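# Two robot arms tie a tight rope knot

## Task

Make a knot in the rope and pull it tight, so that it stays tied once the robot lets go.

## Robot and tools

Robot: two arms, left_arm and right_arm, each with a two-finger gripper and a wrist camera. Other views: cam_high, cam_low, cam_left_wrist, cam_right_wrist (each 672x504). A camera stand is fixed to the floor behind the arms.

Frame: the scene frame has its origin at table-top height, halfway between the nominal arm bases. +x points out over the table, +z is up, and left_arm sits on the +y side. Arm names do not match image left and right. Measured bases: left_arm at (+0.019, +0.254, 0) m, right_arm at (+0.026, -0.228, 0) m, each turned slightly about z. A gripper's fingers point along its own +z and open and close along its own y. end_effector_position is the point between the pads, about 1 cm behind the tips. It is given in metres in the scene frame, with end_effector_quat_wxyz for orientation. Reported poses can be wrong by a few cm, more at long reach.

The 14-number row: this layout is shared by execute_actions and move. One row covers both arms: dx, dy, dz, rx, ry, rz, opening for left_arm, then the same seven for right_arm. Every number lies in [-1, 1]. dx, dy, dz are an offset along the scene axes, and 1.0 equals 0.6 m. rx, ry, rz form one rotation vector, with 1.0 equal to 180 degrees, and the turn is about the Hand target's position. These six are offsets, not poses. They count from the arm's Hand target as it stood when the action or move began, so sending the same offset twice moves the arm twice. The opening is absolute: +1 is fully open (0.094 m) and -1 is closed. Six zeros re-command the current Hand target. A 0 opening is a real command (half open), so repeat the present opening to keep a grip.

execute_actions(actions, cameras): actions is a list of actions. Each action is a list of up to 15 rows, one per 1/30 s step. A short action holds its last row until all 15 steps are used. All rows in one action count from that action's start pose. The result returns images only when actions is empty or cameras names them. An empty list is the way to look at the scene.

move(target, speed, blend, opening_speed, grip_force, blocking, cameras): drives both grippers in straight lines to target. target is one 14-number row, or a list of up to 15 rows. Every row in the list counts from the same starting Hand targets. speed is the path's top speed in m/s (0.002 to 2.9, default 0.25), either one value or one per target. Turning rate is capped at twice that in rad/s. blend, in m, rounds the corners of a list. The default 0 stops at each target. opening_speed sets how fast the opening changes, per second on the -1..1 scale, minimum 0.2. Use it to close gently. grip_force is the force limit per pad in N (10 to 50), either one value or one per arm. It stays in effect until you change it, and lower values close more slowly. blocking=false returns early while the motion continues. A move stops after 10 s even if it has not arrived, and it does not avoid obstacles or the other arm. Its result adds a 'move:' line giving the ending (done, off_target, moving, held, fault) and any limits (paced means the sent pose was clipped, held means a check withheld steps). An arm that is not named in that line ended done, within 10 mm and 2 degrees.

wait(seconds 0 to 10, cameras): lets time pass with the last commands held. stop(cameras): brakes a running move. zoom_image(camera, region [x0, y0, x1, y1] in pixels, at most 504x504): gives a closer look at the newest image from that camera. finished_scene(scene): ends the current scene, given by its number. It cannot be undone, and nothing should be called after it in the same reply.

Reading results: Hand target is the last commanded pose after clipping, and the next offsets count from it. A gripper often stops short of its Hand target. Sending another command, even all zeros, asks for the target again, and if a gap remains, send it as an offset. grip_measured shows the finger opening on the command scale. With nothing held it reads up to 2.5 mm wide. On a round or soft object like rope, it reads well below the object's true width. Joint torques include the arm's own weight and wrap around at ±28 N m for joints 1-3. 'Tool commands' lists the current commands. The controller limits each step's commanded rotation to 40 degrees from the measured one. Friction and weight can leave the gripper low, short or tilted, so check position and tilt after each move and correct it.

Hazards to avoid: never let the rope fall off the table, or sink more than a finger's width below the table top. Do not slam or press hard into the table or the stand. Keep the two arms, grippers and wrist cameras apart, because the clearance check does not guard those against each other. Never close one gripper on the other's fingers. The wrist camera cable counts as part of the arm, so keep it away from the rope, the table and the other arm. Let go of the rope only when it is still. Avoid paths near an arm's own base, since they can flip its shoulder. Avoid long stretched-out holds and pushing toward poses the arm cannot reach. These heat the motors: MOTOR HOT appears at 75 °C, at 90 °C the arm folds away and stops working, and at 100 °C it falls. An arm blocked by contact keeps pushing, so command it back. Joint ranges in rad: waist -2.618..3.054, shoulder 0..3.142, elbow 0..3.142 (straight at 2.901), wrist pitch and yaw ±1.571, wrist roll ±2.094. The rope may occasionally be nudged by outside pushes.

Each tool is called as name(argument=value, ...), one argument or row to a line, values as JSON.

## Session

execute_actions(
  actions=[],
)

Scene clock: 0.00 s.
left_arm: end_effector_position=(+0.4116, +0.2831, +0.1043) grip_measured=+1.000 end_effector_quat_wxyz=(+0.599, -0.048, +0.798, +0.037) | right_arm: end_effector_position=(+0.4242, -0.2220, +0.0974) grip_measured=+1.000 end_effector_quat_wxyz=(+0.589, +0.018, +0.806, -0.049)
Joint positions: left_arm=[0.006 1.523 0.344 0.895 -0.083 -0.022 0.094] | right_arm=[0.046 1.561 0.372 0.878 0.194 0.003 0.094]
Joint velocities: within noise
Joint torques (N m): no reading
Heat: left arm: 45 °C; right arm: 47 °C.
Hand target: left_arm +0.4123, +0.2832, +0.1051; +0.599, -0.048, +0.799, +0.037 | right_arm +0.4273, -0.2217, +0.1055; +0.599, +0.020, +0.799, -0.047
Tool commands: left_gripper/opening=+1.0 right_gripper/opening=+1.0

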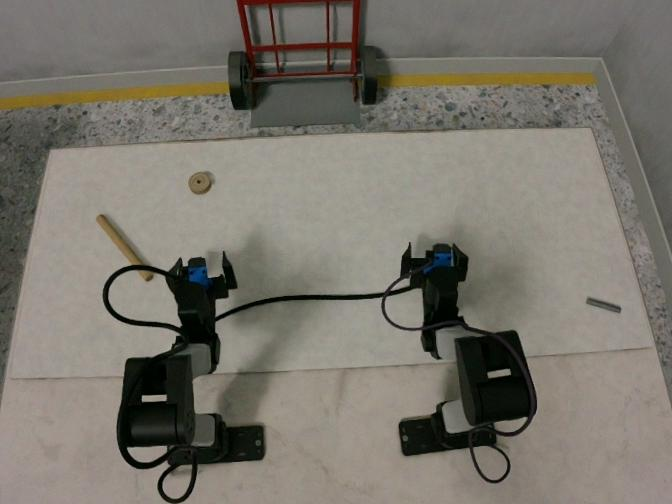

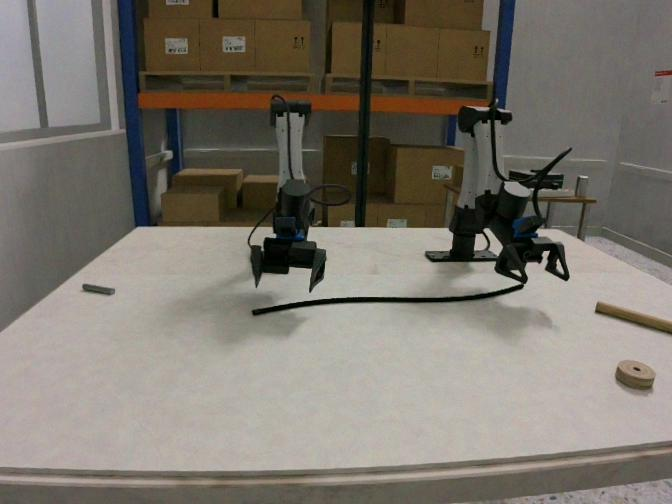

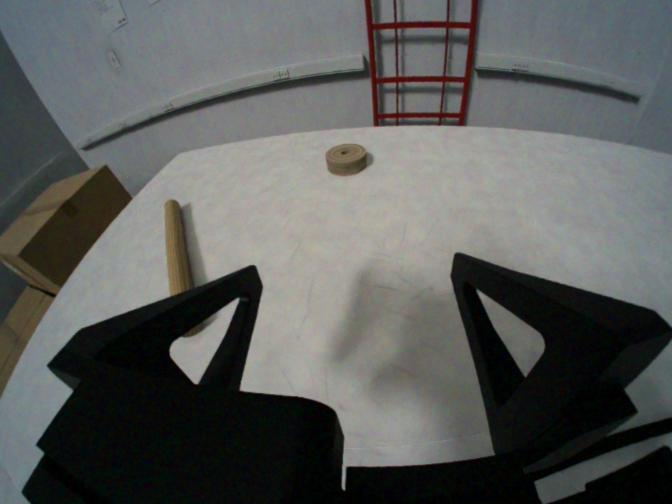

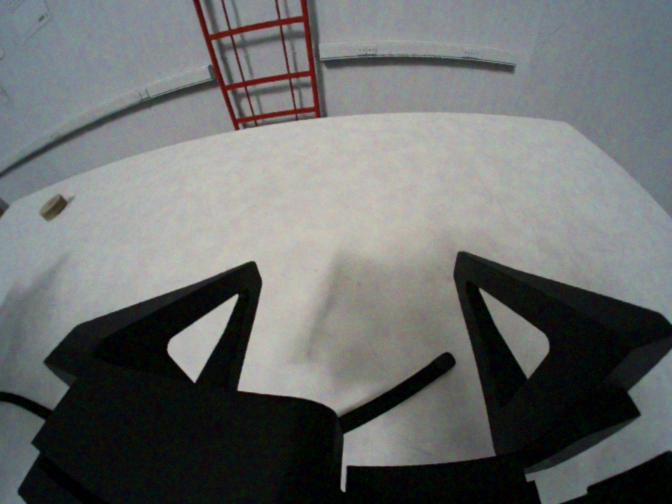

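move(
  target=[-0.22, -0.03, -0.025, 0.1365, 0.2227, -0.4055, -0.1, -0.05, -0.047, -0.026, -0.1932, 0.1966, 0.5304, -0.1],
  speed=0.4,
  cameras=["cam_high", "cam_left_wrist", "cam_right_wrist"],
)

Scene clock: 37.43 s.
left_arm: end_effector_position=(+0.2784, +0.2640, +0.0885) grip_measured=-0.098 end_effector_quat_wxyz=(+0.218, +0.546, +0.795, -0.150) | right_arm: end_effector_position=(+0.3942, -0.2503, +0.0912) grip_measured=-0.098 end_effector_quat_wxyz=(-0.183, +0.723, -0.639, -0.186)
Joint positions: left_arm=[0.355 1.506 1.007 -1.082 0.535 1.592 0.042] | right_arm=[-0.338 2.105 1.759 -1.425 -0.492 -2.031 0.042]
Joint torques (N m): left_arm=[-0.29 -5.27 8.05 0.14 0.14 0.18] | right_arm=[0.35 -8.99 7.47 -0.23 -0.1 -0.09]
Heat: left arm: 47 °C; right arm: 52 °C.
Hand target: left_arm +0.2802, +0.2652, +0.0900; +0.212, +0.555, +0.791, -0.148 | right_arm +0.3973, -0.2499, +0.0899; -0.181, +0.729, -0.633, -0.187
Off the commanded pose: left_arm 0.003 m, 1 deg | right_arm 0.003 m, 1 deg.
move: done
Images, in order (width x height): cam_high 672x504, cam_left_wrist 672x504, cam_right_wrist 672x504.

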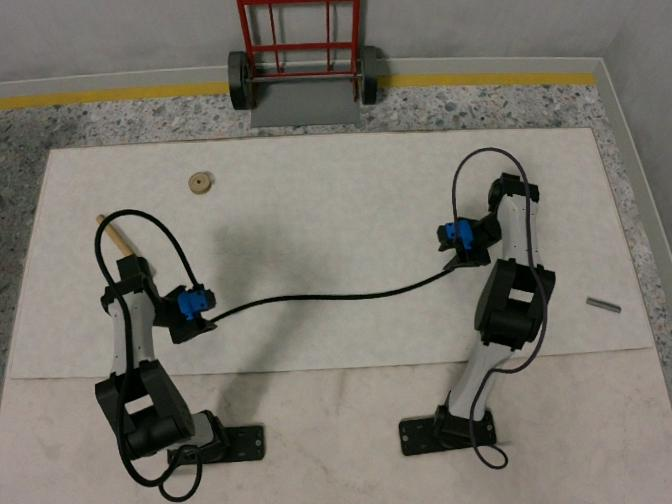

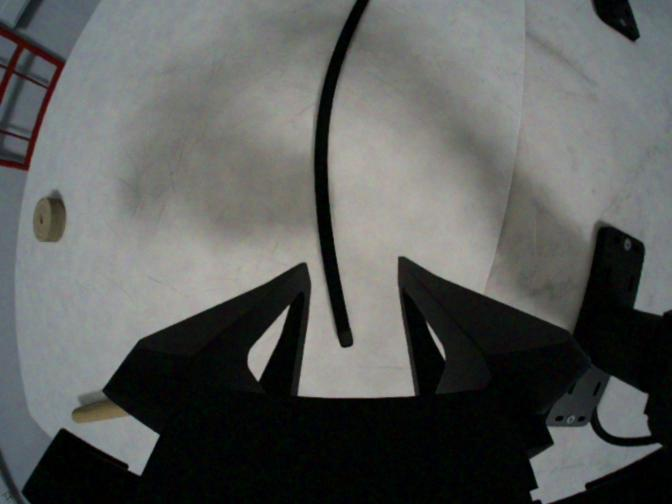

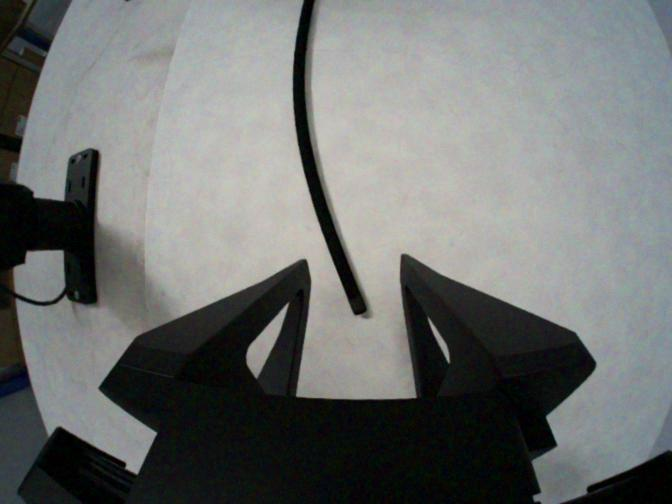

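move(
  target=[
    [0.017, 0.0063, -0.13, 0, 0, 0, -0.1, -0.0133, 0.0223, -0.13, 0, 0, 0, -0.1],
    [0.017, 0.0063, -0.13, 0, 0, 0, -1.0, -0.0133, 0.0223, -0.13, 0, 0, 0, -1.0],
    [0.133, 0.1747, -0.067, 0, 0, 0, -1.0, -0.212, 0.1665, -0.108, 0, 0, 0, -1.0],
    [0.133, 0.1747, -0.067, 0, 0, 0, -1.0, -0.212, 0.1665, -0.122, 0, 0, 0, -1.0],
    [0.133, 0.1747, -0.067, 0, 0, 0, -1.0, -0.212, 0.1665, -0.122, 0, 0, 0, -0.3],
    [0.133, 0.1747, -0.067, 0, 0, 0, -1.0, -0.212, 0.1665, 0.0, 0, 0, 0, -0.3],
    [0.133, 0.1747, -0.067, 0, 0, 0, -1.0, -0.262, -0.05, 0.067, 0, 0, 0, -0.3],
  ],
  blend=[0, 0, 0.01, 0, 0, 0.02, 0],
  speed=0.3,
  cameras=["cam_high", "cam_left_wrist"],
)

Scene clock: 89.43 s.
left_arm: end_effector_position=(+0.3595, +0.3675, +0.0519) grip_measured=-0.991 end_effector_quat_wxyz=(+0.218, +0.549, +0.794, -0.146) | right_arm: end_effector_position=(+0.2375, -0.2771, +0.1275) grip_measured=-0.302 end_effector_quat_wxyz=(-0.131, +0.684, -0.699, -0.160)
Joint positions: left_arm=[0.534 2.013 1.463 -1.131 0.522 1.804 0] | right_arm=[-0.554 1.553 1.237 -1.497 -0.343 -2.093 0.033]
Joint torques (N m): left_arm=[0.25 -9.92 7.65 -0.09 0.13 0.16] | right_arm=[0.05 -4.33 7.43 -0.32 -0.01 -0.09]
Heat: left arm: 49 °C; right arm: 56 °C.
Hand target: left_arm +0.3601, +0.3700, +0.0499; +0.212, +0.555, +0.791, -0.148 | right_arm +0.2400, -0.2799, +0.1300; -0.181, +0.729, -0.633, -0.187
Off the commanded pose: left_arm 0.003 m, 1 deg | right_arm 0.005 m, 11 deg.
joint sent to its limit (right arm) — joint 6 (wrist roll), lower limit. The joint targets are off in orientation, not in position.
move: off_target (right_arm); blend cut to 0.0042 m at target 3; target 2's new opening was sent with right_arm's hand 0.012 m and 2 deg from that target; target 5's new opening was sent with right_arm's hand 0.009 m and 3 deg from that target
Images, in order (width x height): cam_high 672x504, cam_left_wrist 672x504.

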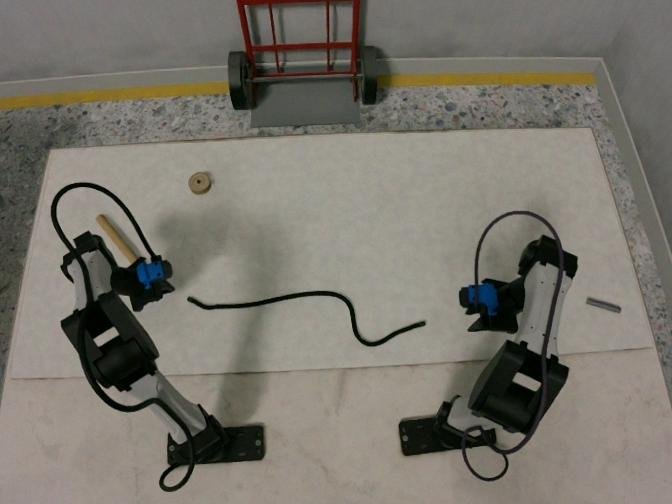

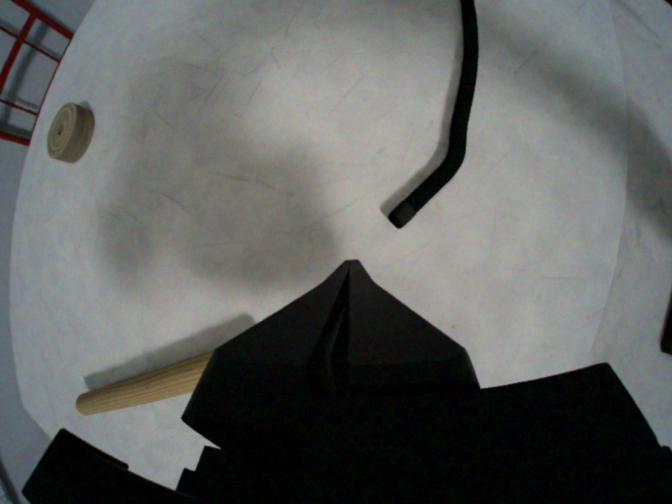

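move(
  target=[-0.0368,-0.0967,0.01,0,0,-0.139,-0.1,0,0,0,0,0,0,-0.3],
  cameras=["cam_left_wrist","cam_high"],
)

Scene clock: 154.83 s.
left_arm: end_effector_position=(+0.3383, +0.3104, +0.0524) grip_measured=-0.102 end_effector_quat_wxyz=(+0.172, +0.697, +0.670, -0.188) | right_arm: end_effector_position=(+0.2373, -0.2772, +0.1275) grip_measured=-0.302 end_effector_quat_wxyz=(-0.130, +0.684, -0.699, -0.161)
Joint positions: left_arm=[0.38 2.013 1.463 -1.275 0.454 2.079 0.042] | right_arm=[-0.554 1.553 1.237 -1.498 -0.342 -2.093 0.033]
Joint torques (N m): left_arm=[0.06 -11.63 6.67 -0.45 0.1 0.16] | right_arm=[0.08 -4.27 7.42 -0.34 -0.02 -0.11]
Heat: left arm: 58 °C; right arm: 59 °C.
Hand target: left_arm +0.3380, +0.3120, +0.0559; +0.175, +0.713, +0.652, -0.190 | right_arm +0.2401, -0.2799, +0.1300; -0.181, +0.729, -0.633, -0.187
Off the commanded pose: left_arm 0.004 m, 3 deg | right_arm 0.005 m, 11 deg.
joint sent to its limit (left arm) — joint 6 (wrist roll), upper limit. The joint targets still meet the commanded pose.
joint sent to its limit (right arm) — joint 6 (wrist roll), lower limit. The joint targets are off in orientation, not in position.
move: off_target (left_arm, right_arm)
Images, in order (width x height): cam_high 672x504, cam_left_wrist 672x504.

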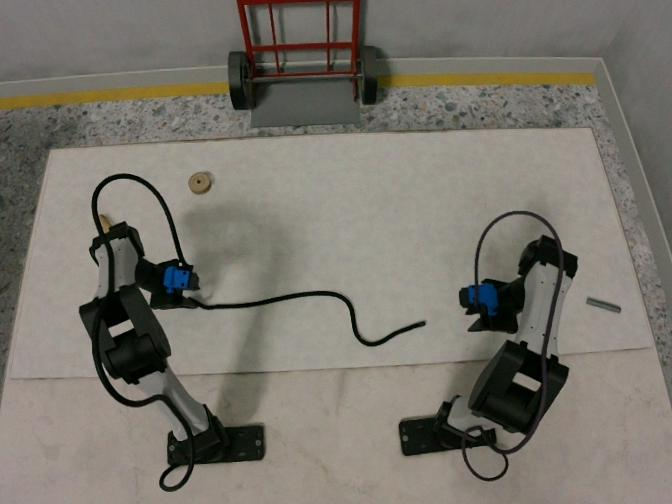

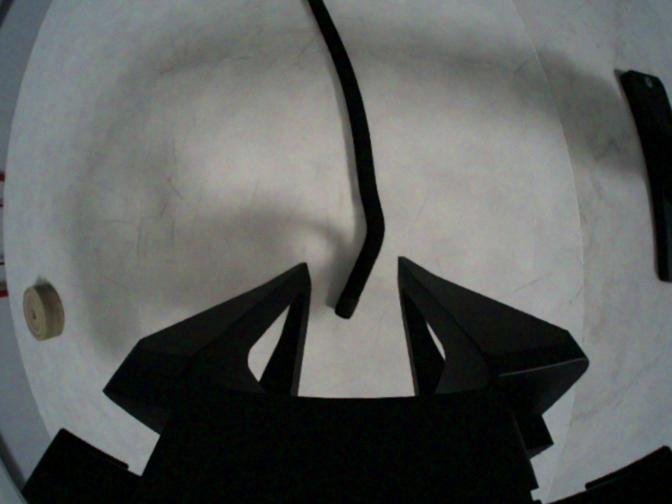

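move(
  target=[
    [-0.011,-0.02,-0.0775,0,0,0,-0.1,0,0,0,0,0,0,-0.3],
    [-0.011,-0.02,-0.0775,0,0,0,-1,0,0,0,0,0,0,-0.3],
  ],
  cameras=["cam_left_wrist"],
)

Scene clock: 163.93 s.
left_arm: end_effector_position=(+0.3270, +0.2992, +0.0213) grip_measured=-0.822 end_effector_quat_wxyz=(+0.172, +0.699, +0.665, -0.198) | right_arm: end_effector_position=(+0.2373, -0.2772, +0.1275) grip_measured=-0.302 end_effector_quat_wxyz=(-0.130, +0.684, -0.699, -0.161)
Joint positions: left_arm=[0.366 2.022 1.338 -1.157 0.462 2.081 0.008] | right_arm=[-0.554 1.553 1.237 -1.498 -0.342 -2.093 0.033]
Joint torques (N m): left_arm=[-0.49 -9.1 4.05 0.21 0.12 0.15] | right_arm=[0.09 -4.29 7.45 -0.34 -0.03 -0.09]
Heat: left arm: 60 °C; right arm: 59 °C.
Hand target: left_arm +0.3313, +0.3000, +0.0094; +0.175, +0.713, +0.652, -0.190 | right_arm +0.2401, -0.2799, +0.1300; -0.181, +0.729, -0.633, -0.187
Off the commanded pose: left_arm 0.013 m, 2 deg | right_arm 0.005 m, 11 deg.
joint sent to its limit (left arm) — joint 6 (wrist roll), upper limit. The joint targets still meet the commanded pose.
joint sent to its limit (right arm) — joint 6 (wrist roll), lower limit. The joint targets are off in orientation, not in position.
move: off_target (left_arm, right_arm); target 2's new opening was sent with left_arm's hand 0.014 m and 3 deg from that target
Images, in order (width x height): cam_left_wrist 672x504.

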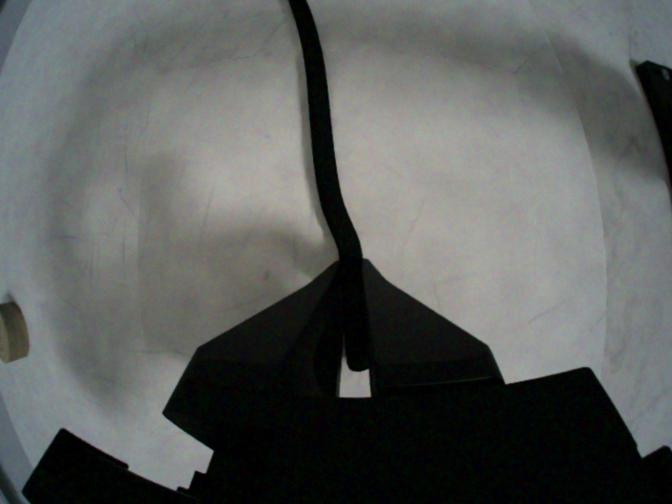

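move(
  target=[
    [0,0,-0.0167,0,0,0,-0.4,0,0,0,0,0,0,-0.3],
    [0,0,-0.0167,0,0,0,-1,0,0,0,0,0,0,-0.3],
  ],
)

Scene clock: 175.83 s.
left_arm: end_effector_position=(+0.3282, +0.2976, +0.0194) grip_measured=-0.821 end_effector_quat_wxyz=(+0.179, +0.699, +0.664, -0.197) | right_arm: end_effector_position=(+0.2373, -0.2772, +0.1275) grip_measured=-0.302 end_effector_quat_wxyz=(-0.130, +0.684, -0.699, -0.161)
Joint positions: left_arm=[0.366 2.022 1.327 -1.139 0.475 2.082 0.008] | right_arm=[-0.554 1.553 1.237 -1.498 -0.342 -2.093 0.033]
Joint torques (N m): left_arm=[-0.43 -7.65 3.38 0.39 0 0.15] | right_arm=[0.06 -4.29 7.43 -0.33 -0.01 -0.09]
Heat: left arm: 58 °C; right arm: 60 °C.
Hand target: left_arm +0.3313, +0.3000, -0.0007; +0.175, +0.713, +0.652, -0.190 | right_arm +0.2401, -0.2799, +0.1300; -0.181, +0.729, -0.633, -0.187
Off the commanded pose: left_arm 0.020 m, 2 deg | right_arm 0.005 m, 11 deg.
joint sent to its limit (left arm) — joint 6 (wrist roll), upper limit. The joint targets still meet the commanded pose.
joint sent to its limit (right arm) — joint 6 (wrist roll), lower limit. The joint targets are off in orientation, not in position.
move: off_target (left_arm, right_arm); target 2's new opening was sent with left_arm's hand 0.021 m and 2 deg from that target

move(
  target=[
    [0.0062,0,0.0845,0,0,0,-1,0,-0.05,0.03,0,0,0,-0.3],
    [0.1312,-0.0833,0.1012,0,0,0,-1,0,-0.1,0.05,0,0,0,-0.3],
    [0.1228,-0.4,0.0512,0,0,0,-1,0,-0.1,0.05,0,0,0,-0.3],
    [0.0645,-0.6167,0.0512,0,0,0,-1,0,-0.1,0.05,0,0,0,-0.3],
    [0.0062,-0.675,0.1345,0,0,0,-1,0,-0.1,0.05,0,0,0,-0.3],
    [-0.1188,-0.6583,0.1428,0,0,0,-1,0,-0.1,0.05,0,0,0,-0.3],
    [-0.2105,-0.575,0.1178,0,0,0.11,-1,0,-0.1,0.05,0,0,0,-0.3],
    [-0.2655,-0.4833,0.0262,0,0,0.22,-1,0,-0.1,0.05,0,0,0,-0.3],
  ],
  speed=0.3,
  blend=[0.02,0.03,0.03,0.03,0.02,0.02,0.02,0],
  cameras=["cam_left_wrist","cam_high"],
)

Scene clock: 277.93 s.
left_arm: end_effector_position=(+0.1709, +0.0025, +0.0219) grip_measured=-0.821 end_effector_quat_wxyz=(+0.230, +0.455, +0.849, -0.137) | right_arm: end_effector_position=(+0.2393, -0.3358, +0.1556) grip_measured=-0.302 end_effector_quat_wxyz=(+0.107, -0.647, +0.749, +0.099)
Joint positions: left_arm=[-1.057 1.315 0.513 -0.228 0.001 -0.043 0.008] | right_arm=[-0.701 1.575 1.406 -1.555 -0.25 -2.094 0.033]
Joint torques (N m): left_arm=[-0.06 -4.23 4.94 1.59 -0.41 -0.13] | right_arm=[-0.47 -5.48 7.46 -0.15 0.04 -0.09]
Heat: left arm: 55 °C; right arm: 60 °C.
Hand target: left_arm +0.1720, +0.0099, +0.0151; +0.229, +0.450, +0.855, -0.120 | right_arm +0.2401, -0.3399, +0.1601; +0.181, -0.729, +0.633, +0.187
Off the commanded pose: left_arm 0.010 m, 2 deg | right_arm 0.006 m, 21 deg.
joint sent to its limit (right arm) — joint 4 (wrist pitch), lower limit; joint 6 (wrist roll), lower limit. The joint targets are off in orientation, not in position.
move: off_target (right_arm)
Images, in order (width x height): cam_high 672x504, cam_left_wrist 672x504.

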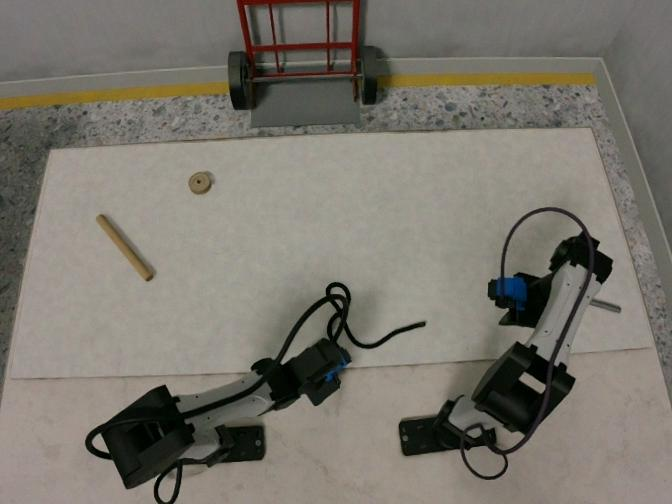

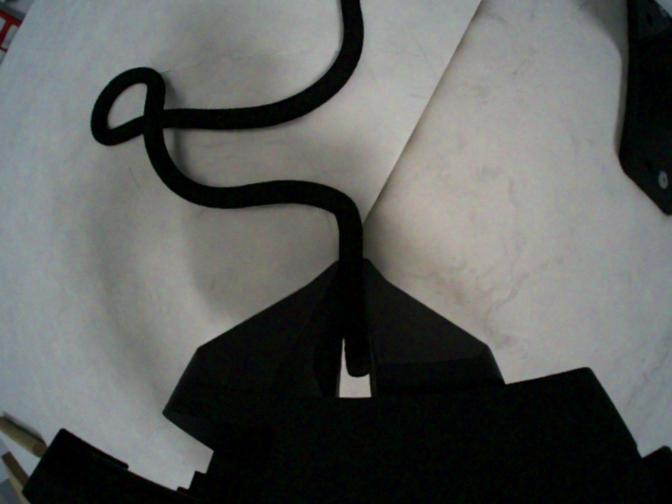

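zoom_image(
  camera="cam_high",
  region=[260, 260, 440, 395],
)

zoom_image(
  camera="cam_left_wrist",
  region=[60, 40, 380, 280],
)

Scaled by 2.800 from the camera's 672x504 image, which has a finer 960x720 frame.

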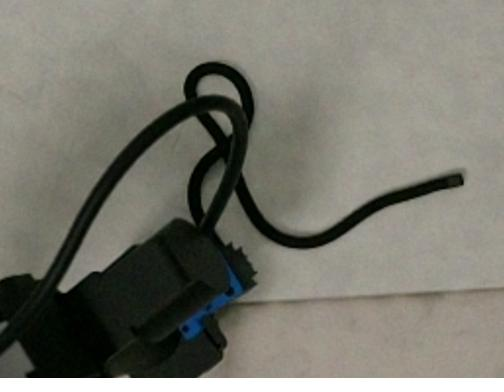

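Scaled by 1.575 from the camera's 672x504 image, which has a finer 960x720 frame.

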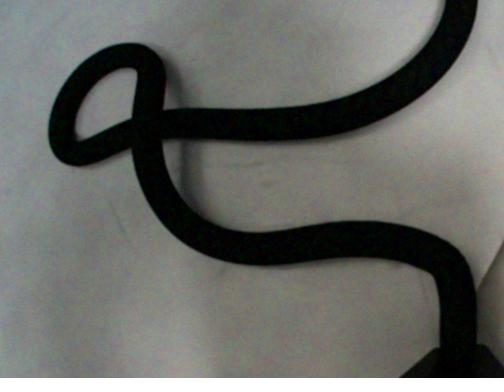

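move(
  target=[
    [0.0467,0.0668,0.0332,0,0,-0.05,-1,0,0,0,0,0,0,-0.3],
    [0.13,0.1252,0.0332,0,0,-0.12,-1,0,0,0,0,0,0,-0.3],
    [0.1917,0.1002,-0.0052,0,0,-0.161,-1,0,0,0,0,0,0,-0.3],
    [0.1917,0.1002,-0.0052,0,0,-0.161,-0.4,0,0,0,0,0,0,-0.3],
    [0.1917,0.1102,0.17,0,0,-0.161,-0.4,0,0,0,0,0,0,-0.3],
  ],
  speed=0.25,
  blend=[0.02,0.02,0,0,0],
  cameras=["cam_left_wrist","cam_high"],
)

Scene clock: 569.00 s.
left_arm: end_effector_position=(+0.2853, +0.0738, +0.1138) grip_measured=-0.402 end_effector_quat_wxyz=(+0.192, +0.646, +0.717, -0.178) | right_arm: end_effector_position=(+0.2393, -0.3358, +0.1556) grip_measured=-0.302 end_effector_quat_wxyz=(+0.107, -0.647, +0.749, +0.099)
Joint positions: left_arm=[-0.376 1.527 1.122 -0.924 0.476 1.063 0.028] | right_arm=[-0.701 1.575 1.406 -1.555 -0.25 -2.094 0.033]
Joint torques (N m): left_arm=[0.8 -7.35 8.03 0.72 0.15 0.15] | right_arm=[-0.43 -5.46 7.5 -0.16 0.03 -0.09]
Heat: left arm: 47 °C; right arm: 62 °C.
Hand target: left_arm +0.2871, +0.0762, +0.1170; +0.192, +0.649, +0.715, -0.173 | right_arm +0.2401, -0.3399, +0.1601; +0.181, -0.729, +0.633, +0.187
Off the commanded pose: left_arm 0.004 m, 1 deg | right_arm 0.006 m, 21 deg.
joint sent to its limit (right arm) — joint 4 (wrist pitch), lower limit; joint 6 (wrist roll), lower limit. The joint targets are off in orientation, not in position.
move: off_target (right_arm); target 4's new opening was sent with left_arm's hand 0.012 m and 3 deg from that target
Images, in order (width x height): cam_high 672x504, cam_left_wrist 672x504.

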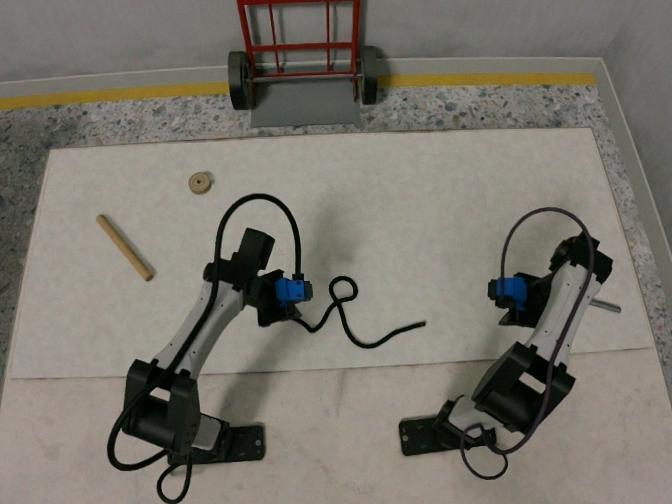

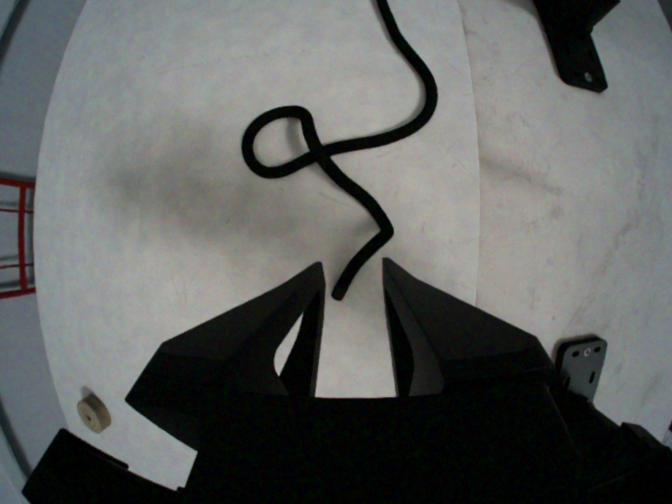

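move(
  target=[0.1082,-0.1187,-0.09,0,0,0.222,-0.3,0,0,0,0,0,0,-0.3],
  cameras=["cam_left_wrist"],
)

Scene clock: 591.00 s.
left_arm: end_effector_position=(+0.3429, +0.0098, +0.0592) grip_measured=-0.302 end_effector_quat_wxyz=(+0.226, +0.370, +0.896, -0.101) | right_arm: end_effector_position=(+0.2393, -0.3358, +0.1556) grip_measured=-0.302 end_effector_quat_wxyz=(+0.107, -0.647, +0.749, +0.099)
Joint positions: left_arm=[-0.634 1.71 1.072 -0.442 0.099 0.154 0.033] | right_arm=[-0.701 1.575 1.406 -1.555 -0.25 -2.094 0.033]
Joint torques (N m): left_arm=[-0.17 -8.21 8.58 1.65 -0.16 -0.1] | right_arm=[-0.43 -5.42 7.49 -0.14 0.03 -0.09]
Heat: left arm: 49 °C; right arm: 62 °C.
Hand target: left_arm +0.3519, +0.0050, +0.0630; +0.240, +0.366, +0.894, -0.097 | right_arm +0.2401, -0.3399, +0.1601; +0.181, -0.729, +0.633, +0.187
Off the commanded pose: left_arm 0.011 m, 2 deg | right_arm 0.006 m, 21 deg.
joint sent to its limit (right arm) — joint 4 (wrist pitch), lower limit; joint 6 (wrist roll), lower limit. The joint targets are off in orientation, not in position.
move: off_target (left_arm, right_arm)
Images, in order (width x height): cam_left_wrist 672x504.

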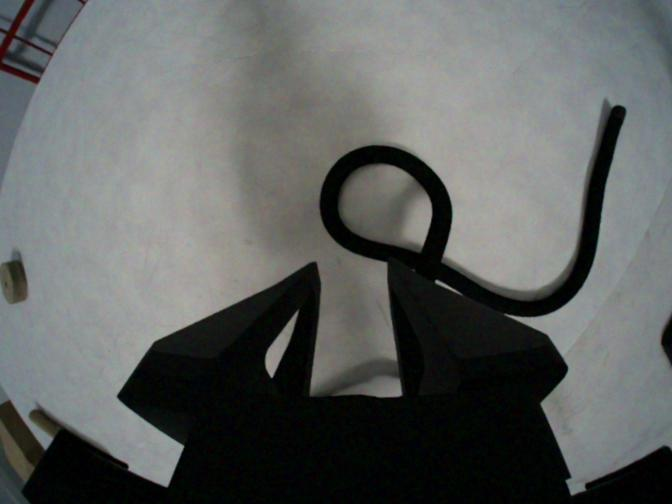

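move(
  target=[
    [0.06,-0.025,-0.0917,0,0,0,-0.4,0,0,0,0,0,0,-0.3],
    [0.06,-0.025,-0.0917,0,0,0,-1,0,0,0,0,0,0,-0.3],
  ],
  cameras=["cam_left_wrist"],
)

Scene clock: 607.37 s.
left_arm: end_effector_position=(+0.3897, -0.0173, +0.0272) grip_measured=-0.830 end_effector_quat_wxyz=(+0.263, +0.364, +0.887, -0.110) | right_arm: end_effector_position=(+0.2393, -0.3358, +0.1556) grip_measured=-0.302 end_effector_quat_wxyz=(+0.107, -0.647, +0.749, +0.099)
Joint positions: left_arm=[-0.623 1.912 1.144 -0.233 0.105 0.156 0.008] | right_arm=[-0.701 1.575 1.406 -1.555 -0.25 -2.094 0.033]
Joint torques (N m): left_arm=[0.87 -7.6 6.89 1.43 -0.13 0.11] | right_arm=[-0.46 -5.42 7.47 -0.15 0.03 -0.08]
Heat: left arm: 52 °C; right arm: 62 °C.
Hand target: left_arm +0.3880, -0.0101, +0.0080; +0.240, +0.366, +0.894, -0.097 | right_arm +0.2401, -0.3399, +0.1601; +0.181, -0.729, +0.633, +0.187
Off the commanded pose: left_arm 0.021 m, 3 deg | right_arm 0.006 m, 21 deg.
joint sent to its limit (right arm) — joint 4 (wrist pitch), lower limit; joint 6 (wrist roll), lower limit. The joint targets are off in orientation, not in position.
move: off_target (left_arm, right_arm); target 2's new opening was sent with left_arm's hand 0.020 m and 3 deg from that target
Images, in order (width x height): cam_left_wrist 672x504.

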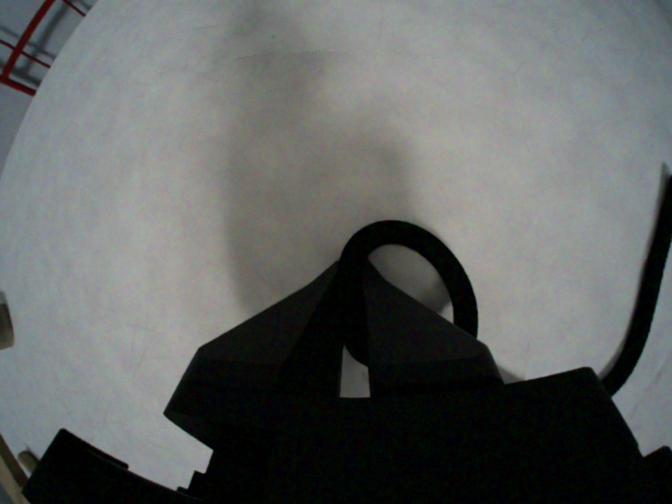

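move(
  target=[
    [0,0,0.0867,0,0,0,-1,0,0,0,0,0,0,-0.3],
    [-0.03,0.1168,0.0867,0,0,0.19,-1,0,0,0,0,0,0,-0.3],
    [-0.1133,0.2085,0.0783,0,0,0.33,-1,0,0,0,0,0,0,-0.3],
    [-0.23,0.1752,0.045,0,0,0.41,-1,0,0,0,0,0,0,-0.3],
    [-0.2383,0.1668,0.0033,0,0,0.41,-1,0,0,0,0,0,0,-0.3],
    [-0.2383,0.1668,0.0033,0,0,0.41,-0.3,0,0,0,0,0,0,-0.3],
    [-0.2383,0.1668,0.1,0,0,0.41,-0.3,0,0,0,0,0,0,-0.3],
    [-0.18,0.2168,0.1867,0,0,-0.15,-0.3,0,0,0,0,0,0,-0.3],
  ],
  speed=[0.2,0.2,0.2,0.2,0.15,0.2,0.2,0.3],
  blend=[0.02,0.02,0.02,0.015,0,0,0.02,0],
  cameras=["cam_left_wrist","cam_high"],
)

Scene clock: 662.17 s.
left_arm: end_effector_position=(+0.2776, +0.1213, +0.1155) grip_measured=-0.302 end_effector_quat_wxyz=(+0.208, +0.561, +0.788, -0.145) | right_arm: end_effector_position=(+0.2393, -0.3358, +0.1556) grip_measured=-0.302 end_effector_quat_wxyz=(+0.107, -0.647, +0.749, +0.099)
Joint positions: left_arm=[-0.256 1.359 0.985 -0.901 0.426 0.949 0.033] | right_arm=[-0.701 1.575 1.406 -1.555 -0.25 -2.094 0.033]
Joint torques (N m): left_arm=[0.76 -4.56 8.94 0.83 0.34 0.12] | right_arm=[-0.44 -5.42 7.47 -0.15 0.04 -0.1]
Heat: left arm: 54 °C; right arm: 63 °C.
Hand target: left_arm +0.2799, +0.1200, +0.1200; +0.210, +0.565, +0.784, -0.150 | right_arm +0.2401, -0.3399, +0.1601; +0.181, -0.729, +0.633, +0.187
Off the commanded pose: left_arm 0.005 m, 1 deg | right_arm 0.006 m, 21 deg.
joint sent to its limit (right arm) — joint 4 (wrist pitch), lower limit; joint 6 (wrist roll), lower limit. The joint targets are off in orientation, not in position.
move: off_target (right_arm); blend cut to 0.013 m at target 4; target 6's new opening was sent with left_arm's hand 0.012 m and 2 deg from that target
Images, in order (width x height): cam_high 672x504, cam_left_wrist 672x504.

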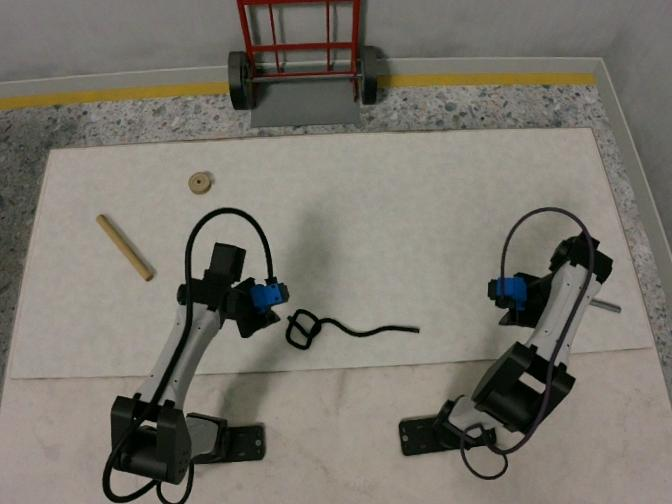

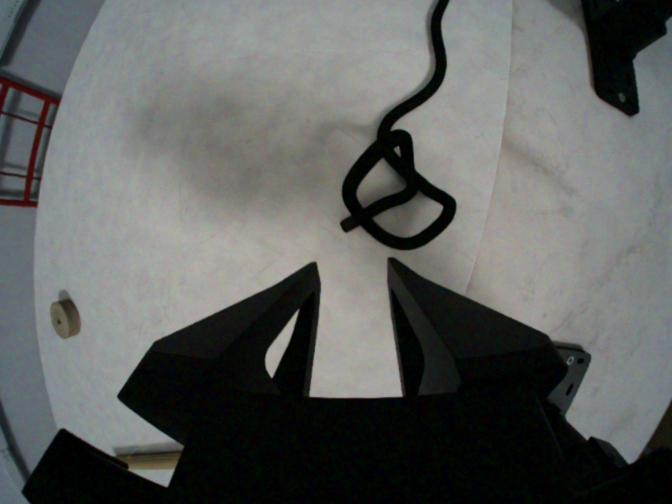

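zoom_image(
  camera="cam_left_wrist",
  region=[320, 110, 480, 260],
)

zoom_image(
  camera="cam_high",
  region=[270, 295, 350, 360],
)

Scaled by 3.150 from the camera's 672x504 image, which has a finer 960x720 frame.

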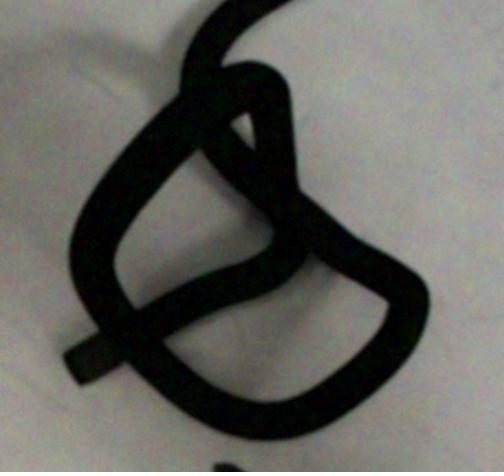

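Scaled by 6.300 from the camera's 672x504 image, which has a finer 960x720 frame.

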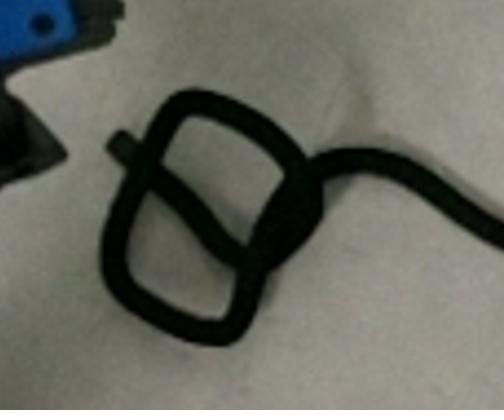

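move(
  target=[-0.0133,-0.0883,-0.1,0,0,-0.35,-0.5,0,0,0,0,0,0,-0.3],
  cameras=["cam_left_wrist"],
)

Scene clock: 709.93 s.
left_arm: end_effector_position=(+0.2702, +0.0671, +0.0608) grip_measured=-0.498 end_effector_quat_wxyz=(+0.107, +0.887, +0.382, -0.239) | right_arm: end_effector_position=(+0.2393, -0.3358, +0.1556) grip_measured=-0.302 end_effector_quat_wxyz=(+0.107, -0.647, +0.749, +0.099)
Joint positions: left_arm=[-0.406 1.918 1.362 -1.223 0.491 2.005 0.024] | right_arm=[-0.701 1.575 1.406 -1.555 -0.25 -2.094 0.033]
Joint torques (N m): left_arm=[-0.14 -8.9 7.43 -0.32 0.09 0.19] | right_arm=[-0.44 -5.42 7.46 -0.14 0.04 -0.09]
Heat: left arm: 50 °C; right arm: 63 °C.
Hand target: left_arm +0.2719, +0.0670, +0.0601; +0.101, +0.891, +0.373, -0.238 | right_arm +0.2401, -0.3399, +0.1601; +0.181, -0.729, +0.633, +0.187
Off the commanded pose: left_arm 0.002 m, 1 deg | right_arm 0.006 m, 21 deg.
joint sent to its limit (right arm) — joint 4 (wrist pitch), lower limit; joint 6 (wrist roll), lower limit. The joint targets are off in orientation, not in position.
move: off_target (right_arm)
Images, in order (width x height): cam_left_wrist 672x504.

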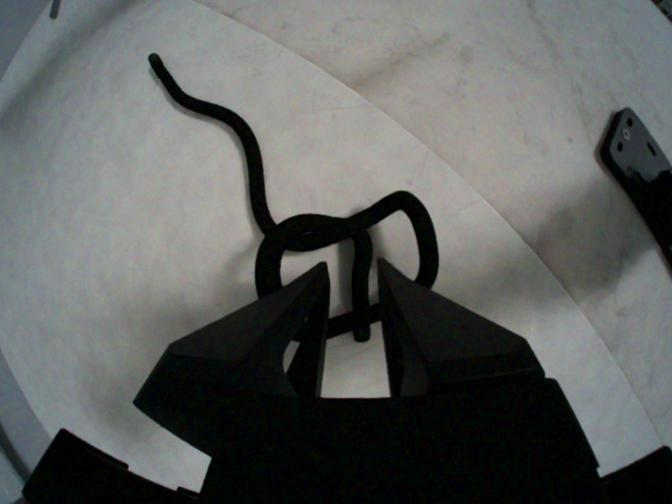

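move(
  target=[
    [-0.0062,0.0055,-0.0835,0,0,0,-0.5,0,0,0,0,0,0,-0.3],
    [-0.0062,0.0055,-0.0835,0,0,0,-1,0,0,0,0,0,0,-0.3],
  ],
  speed=0.2,
  cameras=["cam_left_wrist"],
)

Scene clock: 725.30 s.
left_arm: end_effector_position=(+0.2612, +0.0703, +0.0210) grip_measured=-0.820 end_effector_quat_wxyz=(+0.095, +0.884, +0.382, -0.253) | right_arm: end_effector_position=(+0.2393, -0.3358, +0.1556) grip_measured=-0.302 end_effector_quat_wxyz=(+0.107, -0.647, +0.749, +0.099)
Joint positions: left_arm=[-0.406 1.977 1.265 -1.107 0.493 2.013 0.008] | right_arm=[-0.701 1.575 1.406 -1.555 -0.25 -2.094 0.033]
Joint torques (N m): left_arm=[0.35 -8.88 4.26 0.3 0.07 0.16] | right_arm=[-0.46 -5.44 7.49 -0.14 0.03 -0.09]
Heat: left arm: 53 °C; right arm: 63 °C.
Hand target: left_arm +0.2683, +0.0702, +0.0099; +0.101, +0.891, +0.373, -0.238 | right_arm +0.2401, -0.3399, +0.1601; +0.181, -0.729, +0.633, +0.187
Off the commanded pose: left_arm 0.013 m, 2 deg | right_arm 0.006 m, 21 deg.
joint sent to its limit (right arm) — joint 4 (wrist pitch), lower limit; joint 6 (wrist roll), lower limit. The joint targets are off in orientation, not in position.
move: off_target (left_arm, right_arm); target 2's new opening was sent with left_arm's hand 0.013 m and 2 deg from that target
Images, in order (width x height): cam_left_wrist 672x504.

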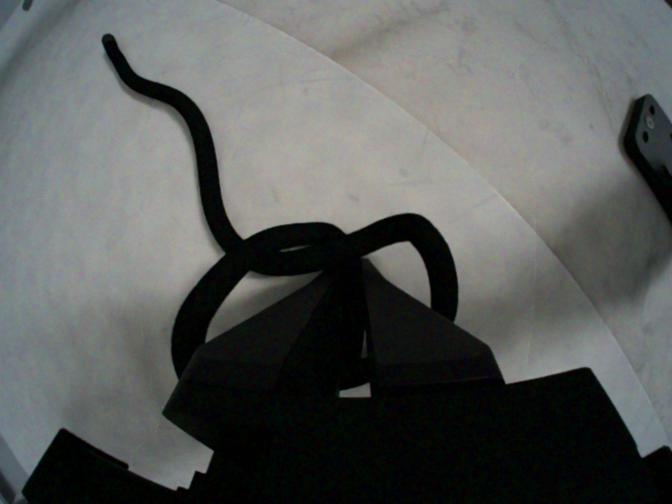

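move(
  target=[
    [0,0,0.15,0,0,0,-1,0,0,0,0,0,0,-0.3],
    [0.005,0.08,0.13,0,0,0,-1,0,0,0,0,0,0,-0.3],
  ],
  speed=0.15,
  blend=[0.02,0],
  cameras=["cam_left_wrist","cam_high"],
)

Scene clock: 739.17 s.
left_arm: end_effector_position=(+0.2758, +0.1151, +0.0824) grip_measured=-0.820 end_effector_quat_wxyz=(+0.091, +0.879, +0.410, -0.228) | right_arm: end_effector_position=(+0.2393, -0.3358, +0.1556) grip_measured=-0.302 end_effector_quat_wxyz=(+0.107, -0.647, +0.749, +0.099)
Joint positions: left_arm=[-0.277 1.868 1.392 -1.353 0.43 2.08 0.008] | right_arm=[-0.701 1.575 1.406 -1.555 -0.25 -2.094 0.033]
Joint torques (N m): left_arm=[0.12 -12.4 4.9 -0.43 0.07 0.15] | right_arm=[-0.46 -5.42 7.45 -0.14 0.03 -0.08]
Heat: left arm: 54 °C; right arm: 63 °C.
Hand target: left_arm +0.2713, +0.1183, +0.0880; +0.101, +0.891, +0.373, -0.238 | right_arm +0.2401, -0.3399, +0.1601; +0.181, -0.729, +0.633, +0.187
Off the commanded pose: left_arm 0.008 m, 5 deg | right_arm 0.006 m, 21 deg.
joint sent to its limit (left arm) — joint 6 (wrist roll), upper limit. The joint targets are off in orientation, not in position.
joint sent to its limit (right arm) — joint 4 (wrist pitch), lower limit; joint 6 (wrist roll), lower limit. The joint targets are off in orientation, not in position.
move: off_target (left_arm, right_arm)
Images, in order (width x height): cam_high 672x504, cam_left_wrist 672x504.

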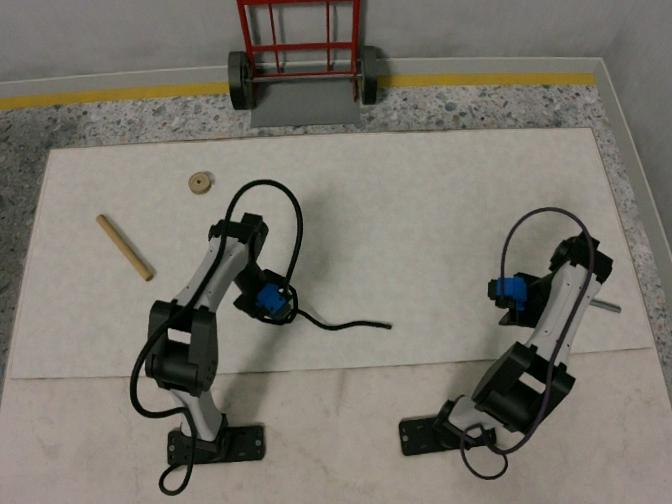

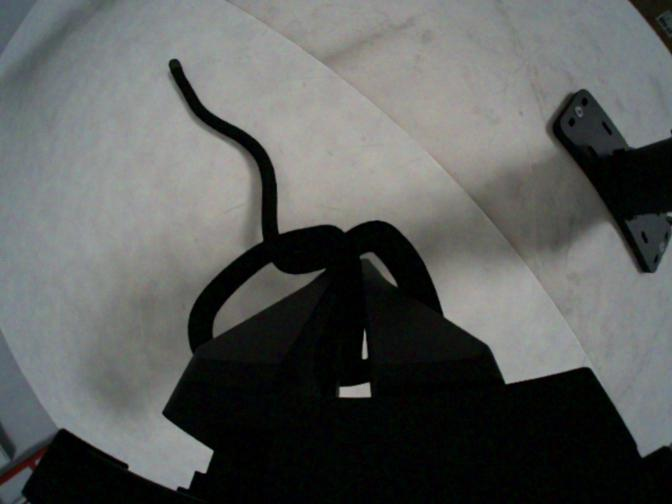

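move(
  target=[0,0.05,0.15,0,0,0.1,-1,0,0,0,0,0,0,-0.3],
  speed=0.25,
  cameras=["cam_left_wrist","cam_low"],
)

Scene clock: 761.50 s.
left_arm: end_effector_position=(+0.2719, +0.1496, +0.1696) grip_measured=-0.820 end_effector_quat_wxyz=(+0.144, +0.823, +0.513, -0.197) | right_arm: end_effector_position=(+0.2393, -0.3358, +0.1556) grip_measured=-0.302 end_effector_quat_wxyz=(+0.107, -0.647, +0.749, +0.099)
Joint positions: left_arm=[-0.13 1.664 1.502 -1.556 0.472 1.962 0.008] | right_arm=[-0.701 1.575 1.406 -1.555 -0.25 -2.094 0.033]
Joint torques (N m): left_arm=[0.59 -9.03 7.41 -0.21 0.37 -0.06] | right_arm=[-0.43 -5.44 7.42 -0.15 0.03 -0.09]
Heat: left arm: 62 °C; right arm: 63 °C.
Hand target: left_arm +0.2713, +0.1482, +0.1779; +0.137, +0.822, +0.508, -0.219 | right_arm +0.2401, -0.3399, +0.1601; +0.181, -0.729, +0.633, +0.187
Off the commanded pose: left_arm 0.009 m, 3 deg | right_arm 0.006 m, 21 deg.
joint sent to its limit (left arm) — joint 4 (wrist pitch), lower limit. The joint targets are off in orientation, not in position.
joint sent to its limit (right arm) — joint 4 (wrist pitch), lower limit; joint 6 (wrist roll), lower limit. The joint targets are off in orientation, not in position.
move: off_target (left_arm, right_arm)
Images, in order (width x height): cam_low 672x504, cam_left_wrist 672x504.

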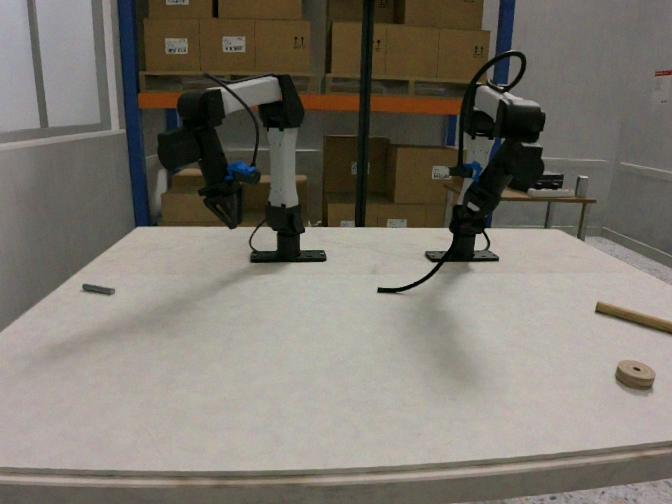

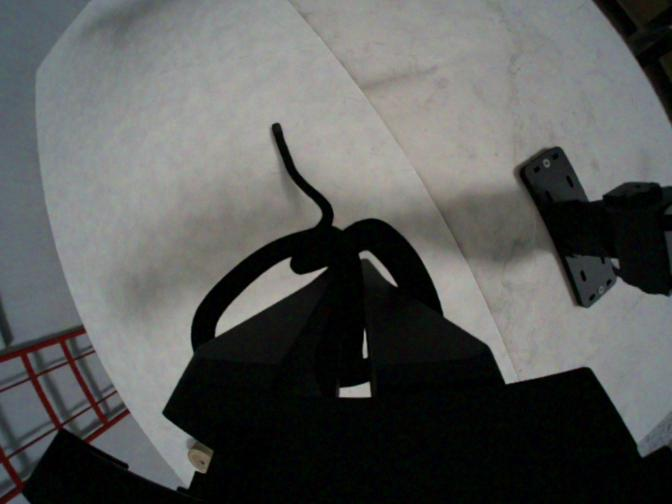

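zoom_image(
  camera="cam_low",
  region=[370, 150, 560, 300],
)

zoom_image(
  camera="cam_left_wrist",
  region=[180, 200, 480, 420],
)

Scaled by 2.653 from the camera's 672x504 image, which has a finer 960x720 frame.

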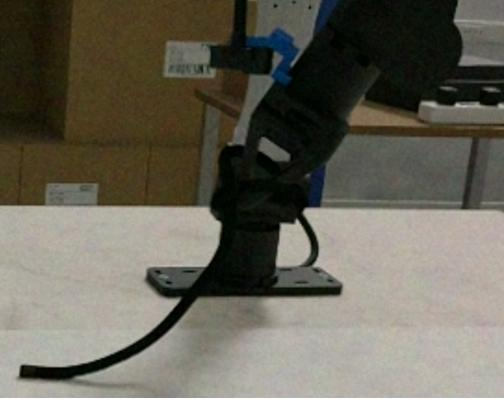

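Scaled by 1.680 from the camera's 672x504 image, which has a finer 960x720 frame.

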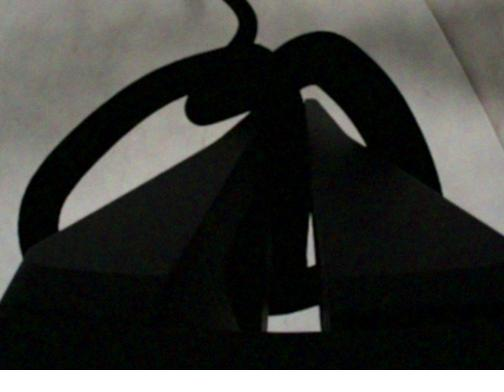

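move(
  target=[0,0.06,0,0,0,0,-1,0.0165,0.35,-0.1,0,0,0,-0.3],
  speed=0.25,
  cameras=["cam_right_wrist","cam_high"],
)

Scene clock: 812.50 s.
left_arm: end_effector_position=(+0.2780, +0.1819, +0.1742) grip_measured=-0.820 end_effector_quat_wxyz=(+0.169, +0.815, +0.527, -0.173) | right_arm: end_effector_position=(+0.2491, -0.1338, +0.0958) grip_measured=-0.302 end_effector_quat_wxyz=(-0.168, +0.729, -0.635, -0.190)
Joint positions: left_arm=[-0.005 1.632 1.488 -1.557 0.472 2.05 0.008] | right_arm=[-0.013 1.466 1.007 -1.163 -0.511 -1.683 0.033]
Joint torques (N m): left_arm=[0.65 -9.83 5.2 -0.14 0.15 0.15] | right_arm=[0.44 -6.63 5.49 0.33 -0.38 0.14]
Heat: left arm: 57 °C; right arm: 63 °C.
Hand target: left_arm +0.2712, +0.1843, +0.1780; +0.137, +0.822, +0.508, -0.219 | right_arm +0.2501, -0.1299, +0.1001; -0.181, +0.729, -0.633, -0.187
Off the commanded pose: left_arm 0.008 m, 7 deg | right_arm 0.006 m, 2 deg.
joint sent to its limit (left arm) — joint 4 (wrist pitch), lower limit. The joint targets are off in orientation, not in position.
move: off_target (left_arm)
Images, in order (width x height): cam_high 672x504, cam_right_wrist 672x504.

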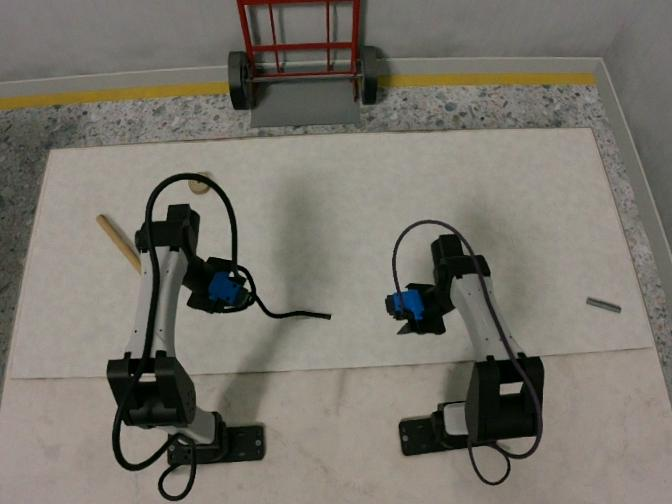

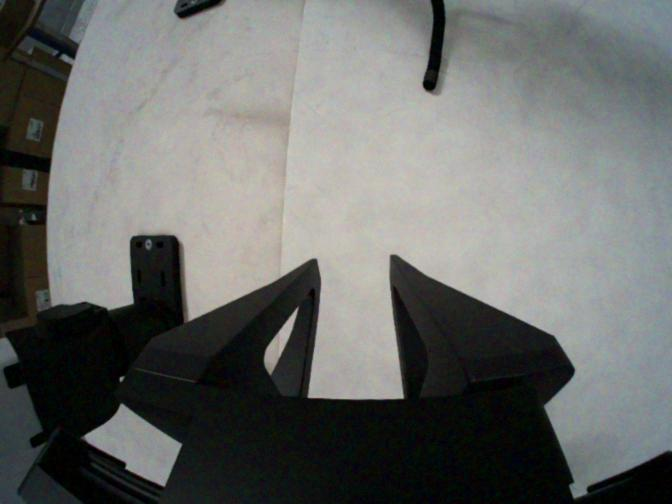

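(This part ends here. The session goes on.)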